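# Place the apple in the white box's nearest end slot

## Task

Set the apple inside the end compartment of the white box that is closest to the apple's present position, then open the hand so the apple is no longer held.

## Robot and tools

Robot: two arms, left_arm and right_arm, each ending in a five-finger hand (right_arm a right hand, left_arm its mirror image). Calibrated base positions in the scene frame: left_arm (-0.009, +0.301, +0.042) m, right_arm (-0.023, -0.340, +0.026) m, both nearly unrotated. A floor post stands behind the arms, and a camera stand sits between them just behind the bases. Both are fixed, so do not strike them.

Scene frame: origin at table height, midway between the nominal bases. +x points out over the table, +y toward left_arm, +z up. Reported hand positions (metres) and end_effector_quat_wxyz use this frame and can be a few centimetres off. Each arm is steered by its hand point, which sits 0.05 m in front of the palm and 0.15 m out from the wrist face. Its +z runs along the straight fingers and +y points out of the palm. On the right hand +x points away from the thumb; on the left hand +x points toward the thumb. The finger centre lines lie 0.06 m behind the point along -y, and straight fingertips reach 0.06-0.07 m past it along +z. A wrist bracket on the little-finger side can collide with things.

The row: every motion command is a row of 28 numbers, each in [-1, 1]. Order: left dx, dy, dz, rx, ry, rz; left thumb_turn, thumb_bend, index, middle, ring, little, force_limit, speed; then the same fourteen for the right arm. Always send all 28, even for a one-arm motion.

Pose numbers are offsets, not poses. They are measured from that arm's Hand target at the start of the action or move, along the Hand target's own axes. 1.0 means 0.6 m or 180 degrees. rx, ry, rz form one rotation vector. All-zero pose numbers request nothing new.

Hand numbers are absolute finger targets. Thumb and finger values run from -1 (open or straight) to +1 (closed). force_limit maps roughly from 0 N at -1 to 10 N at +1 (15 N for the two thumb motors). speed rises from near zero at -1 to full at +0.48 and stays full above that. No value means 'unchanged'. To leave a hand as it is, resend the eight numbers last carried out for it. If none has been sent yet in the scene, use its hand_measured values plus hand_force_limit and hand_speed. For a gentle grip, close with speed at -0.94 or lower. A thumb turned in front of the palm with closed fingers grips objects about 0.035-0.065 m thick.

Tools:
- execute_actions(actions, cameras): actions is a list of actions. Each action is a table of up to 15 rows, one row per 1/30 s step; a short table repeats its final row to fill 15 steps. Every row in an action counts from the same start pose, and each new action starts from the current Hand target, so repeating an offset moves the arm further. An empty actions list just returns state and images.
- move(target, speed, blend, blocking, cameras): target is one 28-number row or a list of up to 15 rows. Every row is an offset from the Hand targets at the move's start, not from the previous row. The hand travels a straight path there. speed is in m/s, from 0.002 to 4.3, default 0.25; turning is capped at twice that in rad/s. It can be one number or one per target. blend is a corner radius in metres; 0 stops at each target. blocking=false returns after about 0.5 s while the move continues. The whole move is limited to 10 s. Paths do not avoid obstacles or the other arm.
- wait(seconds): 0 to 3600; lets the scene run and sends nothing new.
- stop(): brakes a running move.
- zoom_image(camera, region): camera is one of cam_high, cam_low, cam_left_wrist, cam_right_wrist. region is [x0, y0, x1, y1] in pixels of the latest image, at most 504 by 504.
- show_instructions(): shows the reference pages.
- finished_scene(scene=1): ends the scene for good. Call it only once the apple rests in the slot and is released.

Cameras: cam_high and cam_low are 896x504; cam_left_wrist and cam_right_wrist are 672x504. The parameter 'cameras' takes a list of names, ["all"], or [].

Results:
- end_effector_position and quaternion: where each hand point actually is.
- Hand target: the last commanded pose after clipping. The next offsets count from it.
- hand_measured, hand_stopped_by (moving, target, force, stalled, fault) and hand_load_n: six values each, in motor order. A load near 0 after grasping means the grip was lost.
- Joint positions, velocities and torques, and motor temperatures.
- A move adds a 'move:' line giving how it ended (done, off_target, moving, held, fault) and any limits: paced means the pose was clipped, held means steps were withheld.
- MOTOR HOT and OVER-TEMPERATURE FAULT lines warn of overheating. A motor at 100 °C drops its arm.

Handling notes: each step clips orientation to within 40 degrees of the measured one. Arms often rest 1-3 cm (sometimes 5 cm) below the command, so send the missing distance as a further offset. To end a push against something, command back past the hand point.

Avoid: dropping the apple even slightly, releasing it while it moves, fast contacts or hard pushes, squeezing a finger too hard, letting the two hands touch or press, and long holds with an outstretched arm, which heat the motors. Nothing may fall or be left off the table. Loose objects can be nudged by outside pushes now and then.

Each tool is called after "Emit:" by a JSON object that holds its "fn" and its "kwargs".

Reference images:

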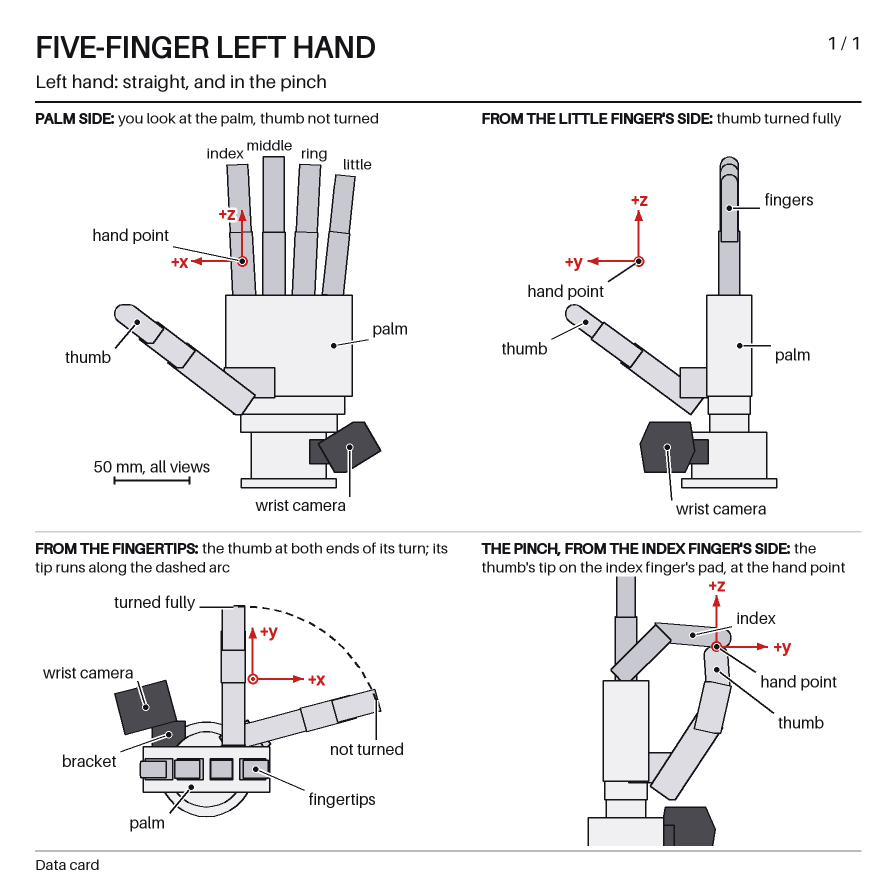

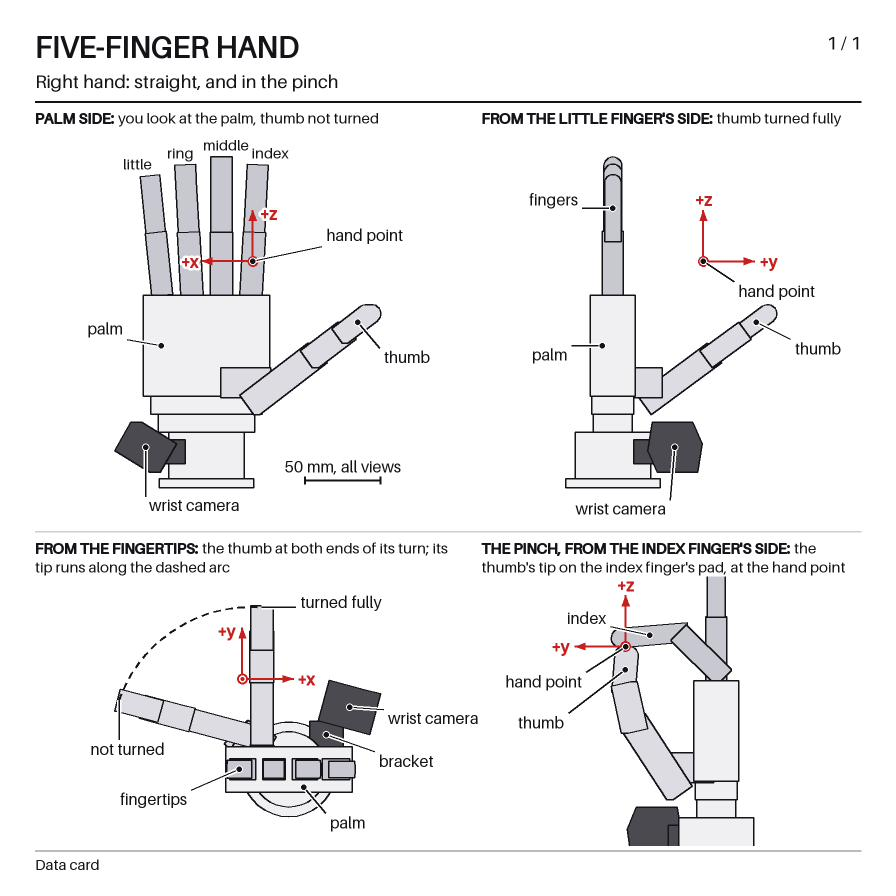

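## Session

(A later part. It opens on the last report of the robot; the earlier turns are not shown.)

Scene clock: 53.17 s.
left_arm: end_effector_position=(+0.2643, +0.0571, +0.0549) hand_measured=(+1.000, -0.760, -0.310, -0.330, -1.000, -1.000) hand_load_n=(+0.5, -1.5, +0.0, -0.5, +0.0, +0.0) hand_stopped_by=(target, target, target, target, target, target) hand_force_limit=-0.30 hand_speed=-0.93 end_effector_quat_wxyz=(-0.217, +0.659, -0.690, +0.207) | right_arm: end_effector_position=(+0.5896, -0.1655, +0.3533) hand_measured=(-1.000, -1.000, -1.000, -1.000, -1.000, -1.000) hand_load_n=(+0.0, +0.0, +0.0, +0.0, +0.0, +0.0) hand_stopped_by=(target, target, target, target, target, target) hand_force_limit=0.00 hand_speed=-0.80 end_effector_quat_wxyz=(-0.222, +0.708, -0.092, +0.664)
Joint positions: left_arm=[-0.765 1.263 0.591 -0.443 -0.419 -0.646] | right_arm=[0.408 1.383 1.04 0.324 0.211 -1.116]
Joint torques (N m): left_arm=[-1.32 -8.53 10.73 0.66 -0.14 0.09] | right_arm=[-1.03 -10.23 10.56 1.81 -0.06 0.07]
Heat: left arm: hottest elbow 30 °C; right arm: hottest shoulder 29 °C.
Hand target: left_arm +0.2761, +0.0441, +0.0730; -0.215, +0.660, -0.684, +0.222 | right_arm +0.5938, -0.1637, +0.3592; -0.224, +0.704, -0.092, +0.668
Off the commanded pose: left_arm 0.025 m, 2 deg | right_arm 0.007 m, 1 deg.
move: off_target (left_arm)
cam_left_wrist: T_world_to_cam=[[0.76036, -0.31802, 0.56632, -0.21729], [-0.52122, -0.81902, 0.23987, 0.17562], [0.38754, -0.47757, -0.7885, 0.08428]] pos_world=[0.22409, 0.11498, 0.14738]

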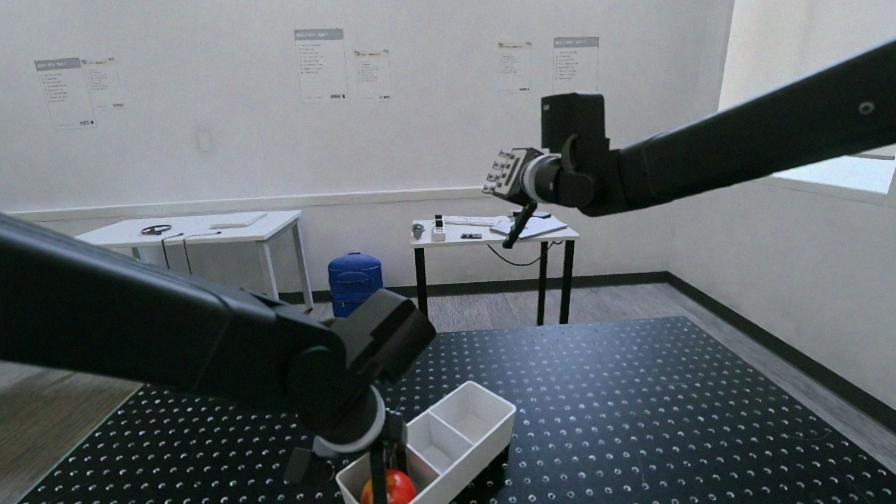

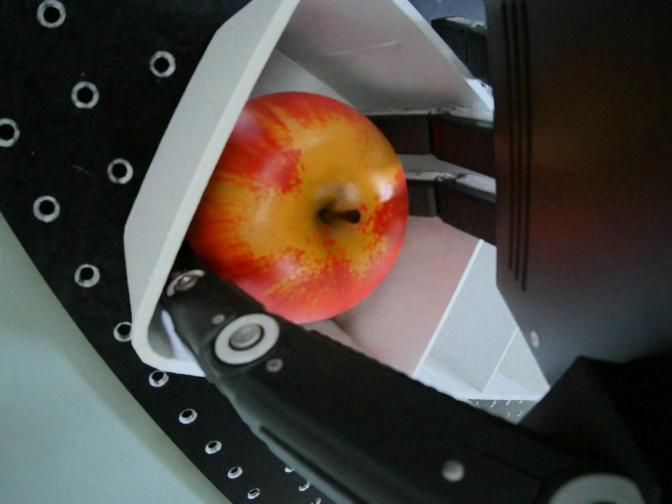

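Emit:
{"fn": "move", "kwargs": {"target": [0.0133,-0.0317,-0.0182,0,0,0,1,-0.76,-0.31,-0.33,-1,-1,-0.3,-0.93,0,0,0,0,0,0,-1,-1,-1,-1,-1,-1,0,-0.8], "speed": 0.04, "cameras": ["cam_low","cam_left_wrist"]}}

Emit:
{"fn": "zoom_image", "kwargs": {"camera": "cam_low", "region": [300, 350, 460, 504]}}

Scene clock: 54.53 s.
left_arm: end_effector_position=(+0.2661, +0.0546, +0.0659) hand_measured=(+1.000, -0.760, -0.310, -0.330, -1.000, -1.000) hand_load_n=(+0.0, -1.5, +0.0, -0.5, +0.0, +0.0) hand_stopped_by=(target, target, target, target, target, target) hand_force_limit=-0.30 hand_speed=-0.93 end_effector_quat_wxyz=(-0.215, +0.659, -0.694, +0.194) | right_arm: end_effector_position=(+0.5896, -0.1655, +0.3533) hand_measured=(-1.000, -1.000, -1.000, -1.000, -1.000, -1.000) hand_load_n=(+0.0, +0.0, -0.5, +0.0, +0.0, +0.0) hand_stopped_by=(target, target, target, target, target, target) hand_force_limit=0.00 hand_speed=-0.80 end_effector_quat_wxyz=(-0.222, +0.708, -0.092, +0.664)
Joint positions: left_arm=[-0.765 1.263 0.636 -0.515 -0.416 -0.646] | right_arm=[0.408 1.383 1.04 0.324 0.211 -1.116]
Joint torques (N m): left_arm=[-1.14 -9.41 12.01 1.01 -0.24 0.11] | right_arm=[-0.67 -10.34 10.65 1.78 -0.08 0.1]
Heat: left arm: hottest elbow 30 °C; right arm: hottest shoulder 29 °C.
Hand target: left_arm +0.2847, +0.0358, +0.0929; -0.215, +0.660, -0.684, +0.222 | right_arm +0.5938, -0.1637, +0.3592; -0.224, +0.704, -0.092, +0.668
Off the commanded pose: left_arm 0.038 m, 3 deg | right_arm 0.007 m, 1 deg.
move: off_target (left_arm)
cam_left_wrist: T_world_to_cam=[[0.77155, -0.32865, 0.5447, -0.22663], [-0.51719, -0.82262, 0.23625, 0.17123], [0.37044, -0.46399, -0.80467, 0.09593]] pos_world=[0.22788, 0.11089, 0.16019]

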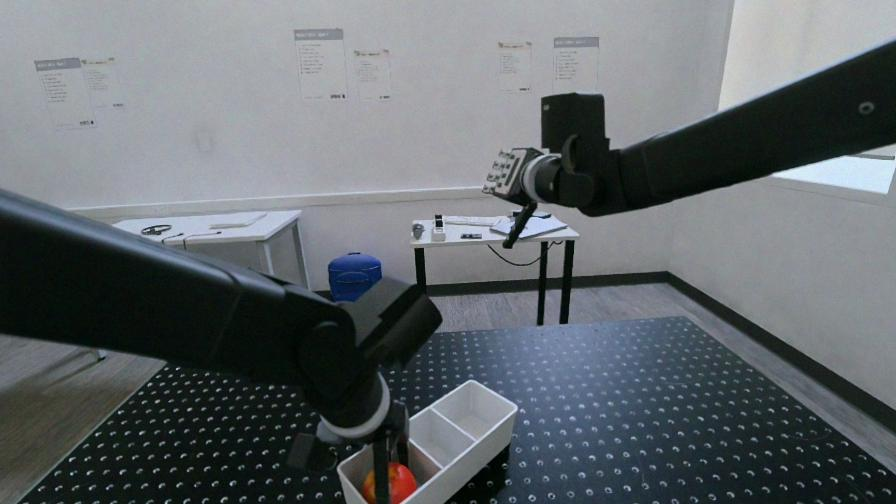

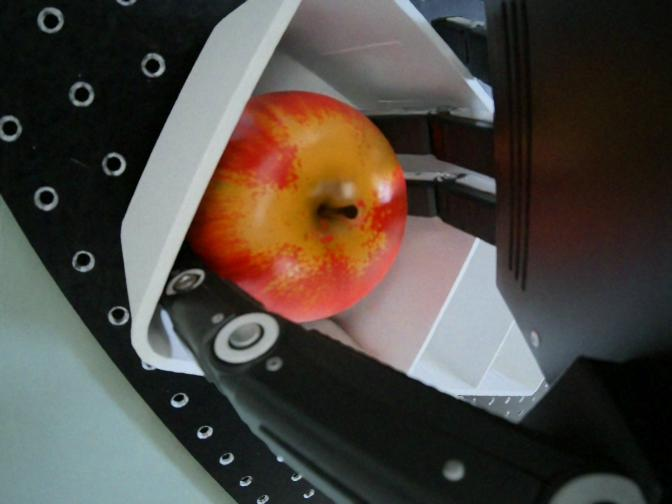

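Scaled by 3.150 from the camera's image (finer frame: 1280x720).

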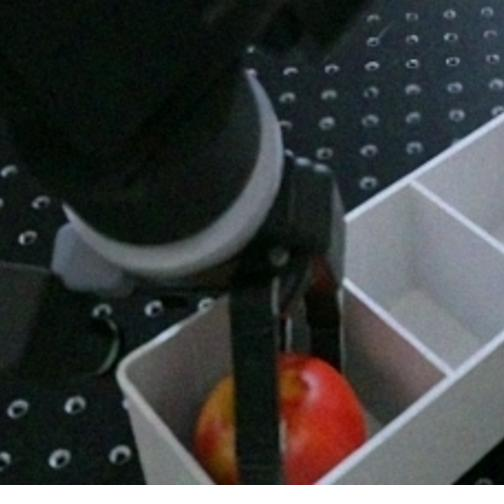

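Emit:
{"fn": "move", "kwargs": {"target": [-0.0277,0.0633,0.0382,0,0,0,1,-0.76,-0.31,-0.33,-1,-1,-0.3,-0.93,0,0,0,0,0,0,-1,-1,-1,-1,-1,-1,0,-0.8], "speed": 0.04, "cameras": ["cam_low","cam_left_wrist","cam_high"]}}

Emit:
{"fn": "zoom_image", "kwargs": {"camera": "cam_low", "region": [300, 350, 540, 504]}}

Emit:
{"fn": "zoom_image", "kwargs": {"camera": "cam_high", "region": [430, 70, 540, 170]}}

Emit:
{"fn": "zoom_image", "kwargs": {"camera": "cam_left_wrist", "region": [100, 50, 500, 400]}}

Scene clock: 56.97 s.
left_arm: end_effector_position=(+0.2726, +0.0483, +0.0621) hand_measured=(+1.000, -0.760, -0.310, -0.330, -1.000, -1.000) hand_load_n=(+0.0, +0.0, +0.0, +0.0, +0.0, +0.0) hand_stopped_by=(target, target, target, target, target, target) hand_force_limit=-0.30 hand_speed=-0.93 end_effector_quat_wxyz=(-0.216, +0.659, -0.684, +0.227) | right_arm: end_effector_position=(+0.5896, -0.1655, +0.3533) hand_measured=(-1.000, -1.000, -1.000, -1.000, -1.000, -1.000) hand_load_n=(+0.0, +0.0, +0.0, +0.0, +0.0, +0.0) hand_stopped_by=(target, target, target, target, target, target) hand_force_limit=0.00 hand_speed=-0.80 end_effector_quat_wxyz=(-0.222, +0.708, -0.092, +0.664)
Joint positions: left_arm=[-0.765 1.259 0.597 -0.41 -0.417 -0.646] | right_arm=[0.408 1.383 1.04 0.324 0.211 -1.116]
Joint torques (N m): left_arm=[-1.2 -7.06 6.24 2.21 -0.19 0.11] | right_arm=[-0.91 -10.29 10.67 1.8 -0.08 0.09]
Heat: left arm: hottest elbow 30 °C; right arm: hottest shoulder 29 °C.
Hand target: left_arm +0.2682, +0.0531, +0.0521; -0.215, +0.660, -0.684, +0.222 | right_arm +0.5938, -0.1637, +0.3592; -0.224, +0.704, -0.092, +0.668
Off the commanded pose: left_arm 0.012 m, 1 deg | right_arm 0.007 m, 1 deg.
move: off_target (left_arm)
cam_left_wrist: T_world_to_cam=[[0.74297, -0.29999, 0.59833, -0.22853], [-0.52912, -0.81071, 0.25057, 0.17203], [0.40991, -0.50275, -0.76106, 0.07588]] pos_world=[0.22971, 0.10906, 0.15138]
Images, in order (width x height): cam_high 896x504, cam_low 896x504, cam_left_wrist 672x504.

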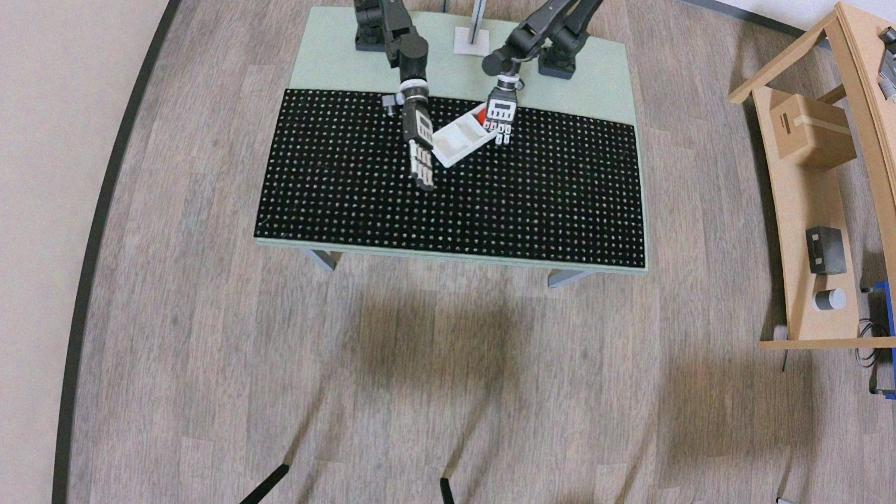

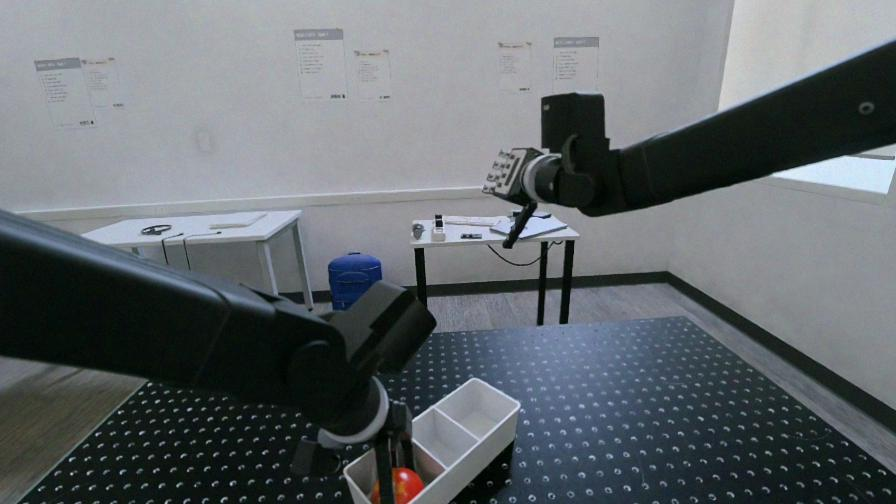

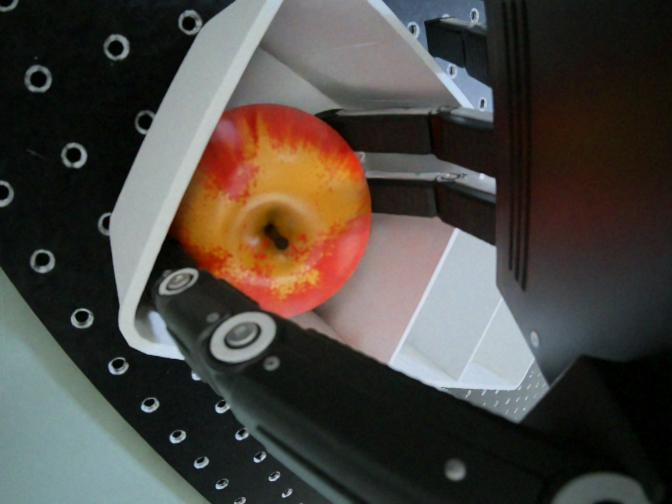

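Scaled by 2.100 from the camera's image (finer frame: 1280x720).

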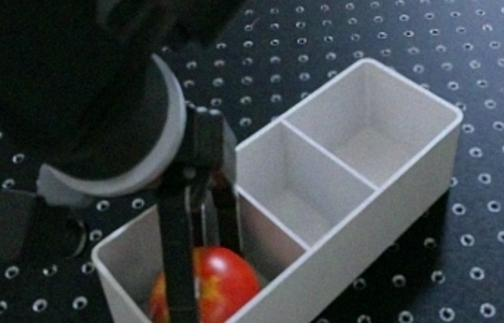

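Scaled by 4.582 from the camera's image (finer frame: 1280x720).

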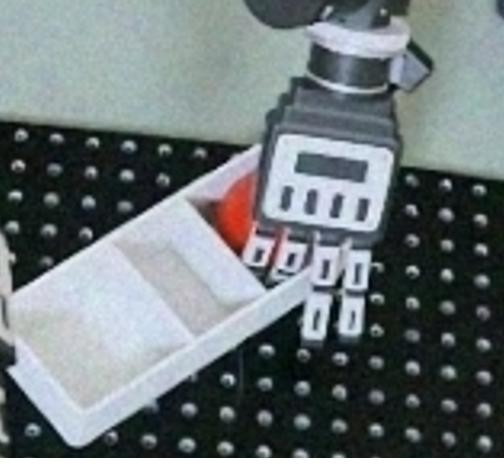

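Scaled by 1.260 from the camera's image (finer frame: 960x720).

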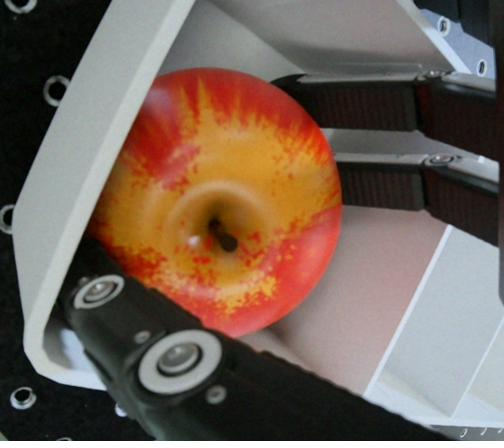

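Emit:
{"fn": "move", "kwargs": {"target": [0,0,0,0,0,0,1,-0.69,-0.25,-0.26,-1,-1,-0.7,-0.93,0,0,0,0,0,0,-1,-1,-1,-1,-1,-1,0,-0.8], "cameras": ["cam_low","cam_left_wrist"]}}

Emit:
{"fn": "zoom_image", "kwargs": {"camera": "cam_left_wrist", "region": [100, 50, 500, 400]}}

Scene clock: 58.20 s.
left_arm: end_effector_position=(+0.2733, +0.0480, +0.0625) hand_measured=(+1.000, -0.728, -0.266, -0.272, -1.000, -1.000) hand_load_n=(+0.0, +2.5, +1.5, +2.0, +0.0, +0.0) hand_stopped_by=(target, force, force, force, target, target) hand_force_limit=-0.70 hand_speed=-0.93 end_effector_quat_wxyz=(-0.217, +0.659, -0.683, +0.229) | right_arm: end_effector_position=(+0.5896, -0.1655, +0.3533) hand_measured=(-1.000, -1.000, -1.000, -1.000, -1.000, -1.000) hand_load_n=(+0.0, +0.0, +0.0, +0.0, +0.0, +0.0) hand_stopped_by=(target, target, target, target, target, target) hand_force_limit=0.00 hand_speed=-0.80 end_effector_quat_wxyz=(-0.222, +0.708, -0.092, +0.664)
Joint positions: left_arm=[-0.765 1.259 0.597 -0.407 -0.418 -0.646] | right_arm=[0.408 1.383 1.04 0.324 0.211 -1.116]
Joint torques (N m): left_arm=[-1.14 -7.06 6.16 2.11 -0.13 0.11] | right_arm=[-0.85 -10.17 10.67 1.85 -0.09 0.09]
Heat: left arm: hottest elbow 30 °C; right arm: hottest shoulder 29 °C.
Hand target: left_arm +0.2682, +0.0530, +0.0522; -0.215, +0.660, -0.684, +0.223 | right_arm +0.5938, -0.1637, +0.3592; -0.224, +0.704, -0.092, +0.668
Off the commanded pose: left_arm 0.013 m, 1 deg | right_arm 0.007 m, 1 deg.
move: done
cam_left_wrist: T_world_to_cam=[[0.74136, -0.29875, 0.60095, -0.22922], [-0.52933, -0.81077, 0.24994, 0.17215], [0.41256, -0.50339, -0.7592, 0.07503]] pos_world=[0.23011, 0.10886, 0.15168]

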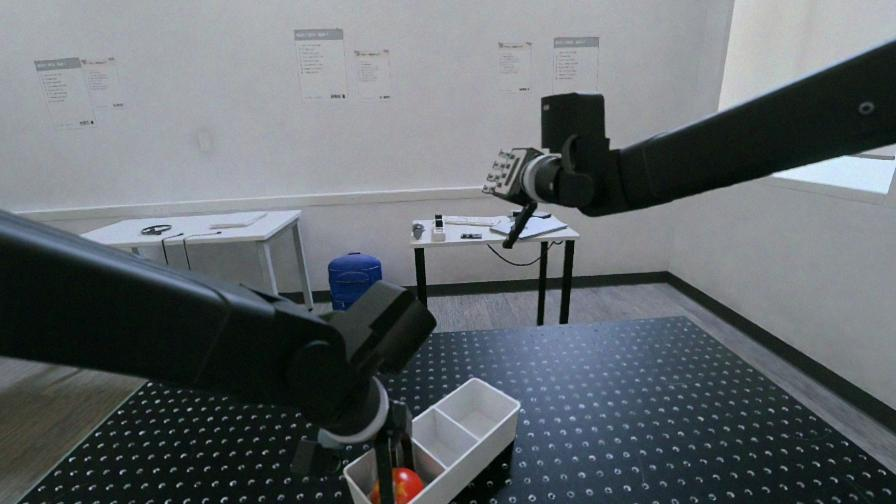

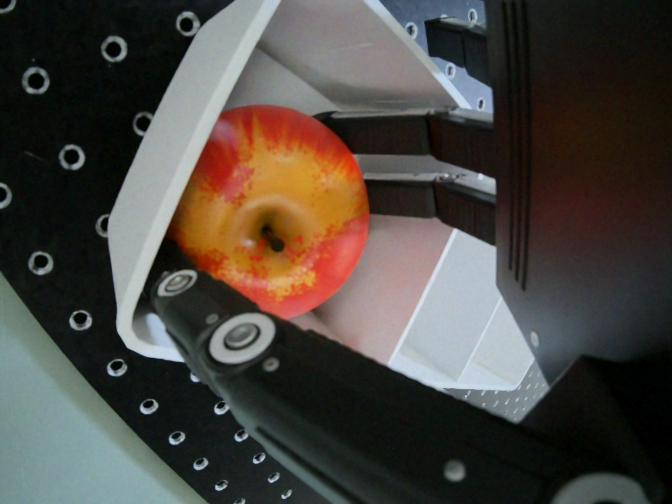

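Scaled by 1.260 from the camera's image (finer frame: 960x720).

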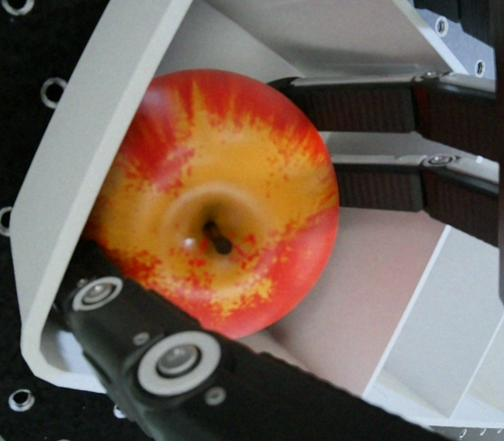

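Emit:
{"fn": "move", "kwargs": {"target": [0,0,0,0,0,0,1,-0.752,-0.3,-0.31,-1,-1,-0.3,-0.93,0,0,0,0,0,0,-1,-1,-1,-1,-1,-1,0,-0.8]}}

Scene clock: 59.00 s.
left_arm: end_effector_position=(+0.2733, +0.0480, +0.0625) hand_measured=(+1.000, -0.752, -0.300, -0.310, -1.000, -1.000) hand_load_n=(+0.0, +0.0, +0.0, +0.0, +0.0, +0.0) hand_stopped_by=(target, target, target, target, target, target) hand_force_limit=-0.30 hand_speed=-0.93 end_effector_quat_wxyz=(-0.217, +0.659, -0.683, +0.229) | right_arm: end_effector_position=(+0.5896, -0.1655, +0.3533) hand_measured=(-1.000, -1.000, -1.000, -1.000, -1.000, -1.000) hand_load_n=(+0.0, +0.0, +0.0, +0.0, +0.0, +0.0) hand_stopped_by=(target, target, target, target, target, target) hand_force_limit=0.00 hand_speed=-0.80 end_effector_quat_wxyz=(-0.222, +0.708, -0.092, +0.664)
Joint positions: left_arm=[-0.765 1.259 0.597 -0.407 -0.418 -0.646] | right_arm=[0.408 1.383 1.04 0.324 0.211 -1.116]
Joint torques (N m): left_arm=[-1.14 -7 6.13 2.11 -0.13 0.11] | right_arm=[-0.85 -9.99 10.66 1.84 -0.09 0.12]
Heat: left arm: hottest elbow 30 °C; right arm: hottest shoulder 29 °C.
Hand target: left_arm +0.2682, +0.0530, +0.0522; -0.215, +0.660, -0.684, +0.223 | right_arm +0.5938, -0.1637, +0.3592; -0.224, +0.704, -0.092, +0.668
Off the commanded pose: left_arm 0.013 m, 1 deg | right_arm 0.007 m, 1 deg.
move: done

Emit:
{"fn": "move", "kwargs": {"target": [0.0173,-0.0323,-0.0117,0,0,0,1,-0.752,-0.3,-0.31,-1,-1,-0.3,-0.93,0,0,0,0,0,0,-1,-1,-1,-1,-1,-1,0,-0.8], "speed": 0.05, "cameras": ["cam_left_wrist"]}}

Scene clock: 60.07 s.
left_arm: end_effector_position=(+0.2724, +0.0489, +0.0632) hand_measured=(+1.000, -0.752, -0.300, -0.310, -1.000, -1.000) hand_load_n=(+0.0, +0.0, +0.5, +0.0, +0.0, +0.0) hand_stopped_by=(target, target, target, target, target, target) hand_force_limit=-0.30 hand_speed=-0.93 end_effector_quat_wxyz=(-0.217, +0.659, -0.685, +0.224) | right_arm: end_effector_position=(+0.5896, -0.1655, +0.3533) hand_measured=(-1.000, -1.000, -1.000, -1.000, -1.000, -1.000) hand_load_n=(+0.0, +0.0, +0.0, +0.0, +0.0, +0.0) hand_stopped_by=(target, target, target, target, target, target) hand_force_limit=0.00 hand_speed=-0.80 end_effector_quat_wxyz=(-0.222, +0.708, -0.092, +0.664)
Joint positions: left_arm=[-0.765 1.259 0.603 -0.423 -0.418 -0.646] | right_arm=[0.408 1.383 1.04 0.324 0.211 -1.116]
Joint torques (N m): left_arm=[-1.03 -6.59 10.33 0.54 -0.11 0.12] | right_arm=[-1.2 -10.52 10.56 1.73 -0.07 0.12]
Heat: left arm: hottest elbow 30 °C; right arm: hottest shoulder 29 °C.
Hand target: left_arm +0.2794, +0.0422, +0.0693; -0.215, +0.660, -0.684, +0.223 | right_arm +0.5938, -0.1637, +0.3592; -0.224, +0.704, -0.092, +0.668
Off the commanded pose: left_arm 0.011 m, 0 deg | right_arm 0.007 m, 1 deg.
move: off_target (left_arm)
cam_left_wrist: T_world_to_cam=[[0.74567, -0.30306, 0.59341, -0.22912], [-0.5275, -0.8126, 0.24784, 0.17199], [0.4071, -0.49783, -0.76579, 0.07802]] pos_world=[0.22981, 0.10917, 0.15308]

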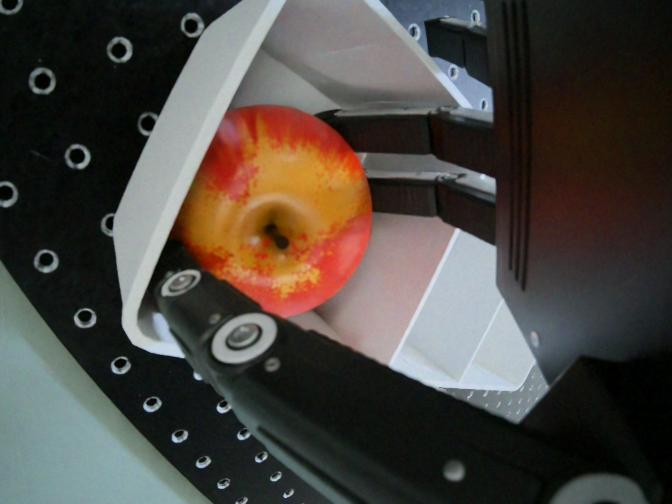

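Emit:
{"fn": "move", "kwargs": {"target": [0.0153,-0.0345,-0.0165,0,0,0,1,-0.752,-0.3,-0.31,-1,-1,-0.3,-0.93,0,0,0,0,0,0,-1,-1,-1,-1,-1,-1,0,-0.8], "speed": 0.05, "cameras": ["cam_left_wrist","cam_low"]}}

Scene clock: 61.17 s.
left_arm: end_effector_position=(+0.2760, +0.0447, +0.0761) hand_measured=(+1.000, -0.752, -0.300, -0.310, -1.000, -1.000) hand_load_n=(+0.0, +0.0, +0.0, +0.0, +0.0, +0.0) hand_stopped_by=(target, target, target, target, target, target) hand_force_limit=-0.30 hand_speed=-0.93 end_effector_quat_wxyz=(-0.216, +0.659, -0.688, +0.213) | right_arm: end_effector_position=(+0.5896, -0.1655, +0.3533) hand_measured=(-1.000, -1.000, -1.000, -1.000, -1.000, -1.000) hand_load_n=(+0.0, +0.0, +0.0, +0.0, +0.0, +0.0) hand_stopped_by=(target, target, target, target, target, target) hand_force_limit=0.00 hand_speed=-0.80 end_effector_quat_wxyz=(-0.222, +0.708, -0.092, +0.664)
Joint positions: left_arm=[-0.765 1.26 0.654 -0.496 -0.416 -0.646] | right_arm=[0.408 1.383 1.04 0.324 0.211 -1.116]
Joint torques (N m): left_arm=[-0.85 -7 11.52 0.84 -0.14 0.13] | right_arm=[-1.14 -10.11 10.67 1.81 -0.09 0.08]
Heat: left arm: hottest elbow 30 °C; right arm: hottest shoulder 29 °C.
Hand target: left_arm +0.2899, +0.0326, +0.0894; -0.215, +0.660, -0.684, +0.222 | right_arm +0.5938, -0.1637, +0.3592; -0.224, +0.704, -0.092, +0.668
Off the commanded pose: left_arm 0.023 m, 1 deg | right_arm 0.007 m, 1 deg.
move: off_target (left_arm)
cam_left_wrist: T_world_to_cam=[[0.75554, -0.31254, 0.57574, -0.2418], [-0.52394, -0.81586, 0.24467, 0.16665], [0.39325, -0.48651, -0.78017, 0.08876]] pos_world=[0.2351, 0.10358, 0.16768]
Images, in order (width x height): cam_low 896x504, cam_left_wrist 672x504.

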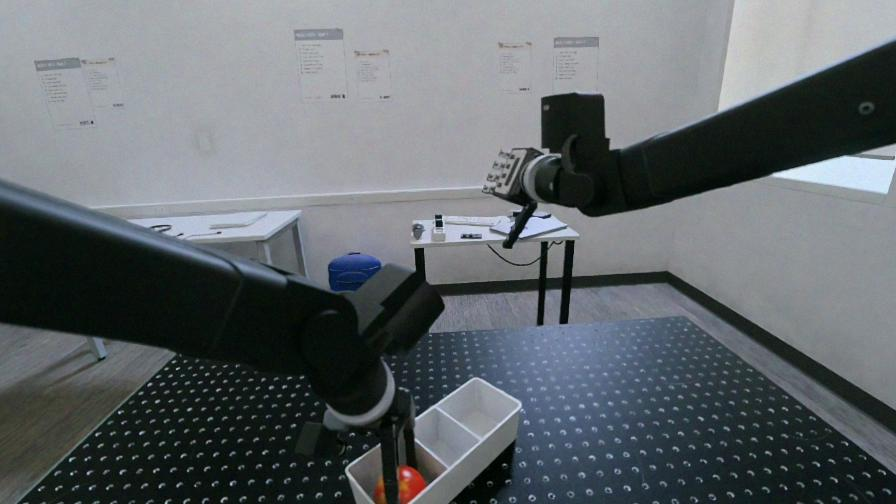

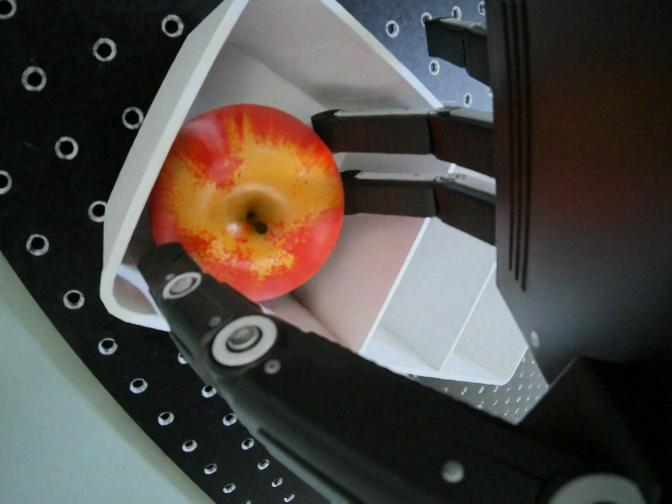

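Emit:
{"fn": "move", "kwargs": {"target": [0,-0.1274,-0.1753,0,0,0,1,-0.752,-0.3,-0.31,-1,-1,-0.3,-0.93,0,0,0,0,0,0,-1,-1,-1,-1,-1,-1,0,-0.8], "speed": 0.08, "cameras": ["cam_left_wrist","cam_low","cam_high"]}}

Scene clock: 63.63 s.
left_arm: end_effector_position=(+0.2797, +0.0408, +0.1962) hand_measured=(+1.000, -0.752, -0.300, -0.310, -1.000, -1.000) hand_load_n=(+0.0, +0.0, +0.0, +0.0, +0.0, +0.0) hand_stopped_by=(target, target, target, target, target, target) hand_force_limit=-0.30 hand_speed=-0.93 end_effector_quat_wxyz=(-0.215, +0.659, -0.691, +0.205) | right_arm: end_effector_position=(+0.5896, -0.1655, +0.3533) hand_measured=(-1.000, -1.000, -1.000, -1.000, -1.000, -1.000) hand_load_n=(+0.0, +0.0, +0.0, +0.0, +0.0, +0.0) hand_stopped_by=(target, target, target, target, target, target) hand_force_limit=0.00 hand_speed=-0.80 end_effector_quat_wxyz=(-0.222, +0.708, -0.092, +0.664)
Joint positions: left_arm=[-0.765 1.131 0.904 -0.892 -0.416 -0.646] | right_arm=[0.408 1.383 1.04 0.324 0.211 -1.116]
Joint torques (N m): left_arm=[-0.97 -8.06 12.85 0.83 -0.17 0.13] | right_arm=[-1.08 -10.34 10.69 1.85 -0.07 0.08]
Heat: left arm: hottest elbow 30 °C; right arm: hottest shoulder 29 °C.
Hand target: left_arm +0.2898, +0.0326, +0.2194; -0.215, +0.660, -0.684, +0.222 | right_arm +0.5938, -0.1637, +0.3592; -0.224, +0.704, -0.092, +0.668
Off the commanded pose: left_arm 0.027 m, 2 deg | right_arm 0.007 m, 1 deg.
move: off_target (left_arm)
cam_left_wrist: T_world_to_cam=[[0.7625, -0.31948, 0.56261, -0.31403], [-0.52107, -0.81869, 0.24132, 0.13605], [0.3835, -0.47717, -0.79072, 0.18343]] pos_world=[0.23999, 0.09858, 0.28888]
Images, in order (width x height): cam_high 896x504, cam_low 896x504, cam_left_wrist 672x504.

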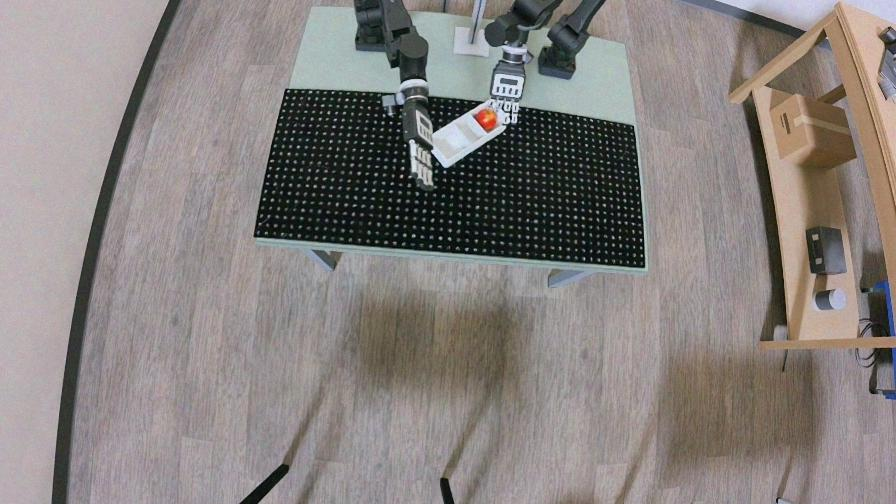

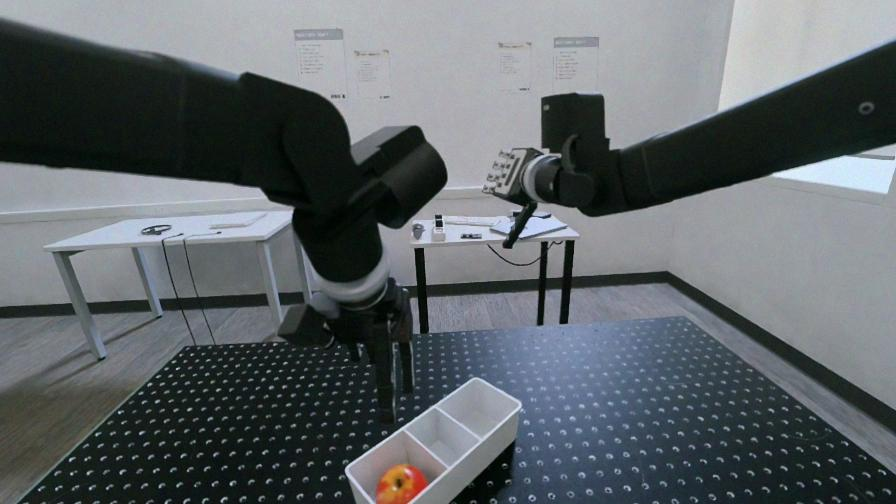

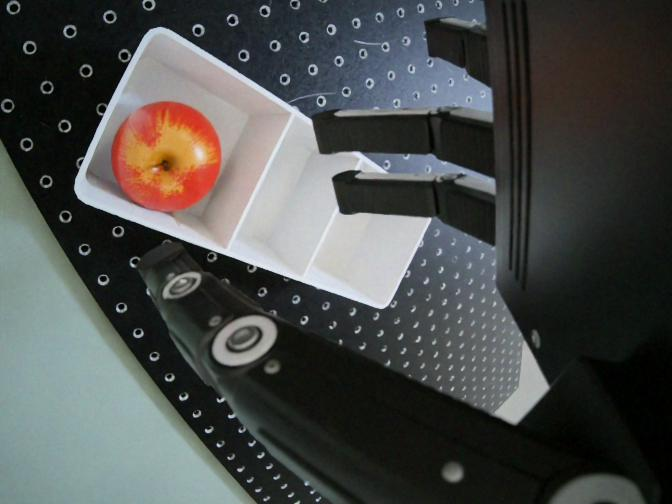

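The apple is sitting in the end slot nearest to where it lay, upright and at rest. The hand is empty and clear of the box.

Emit:
{"fn": "finished_scene", "kwargs": {"scene": 1}}

The scene is finished: the task was done.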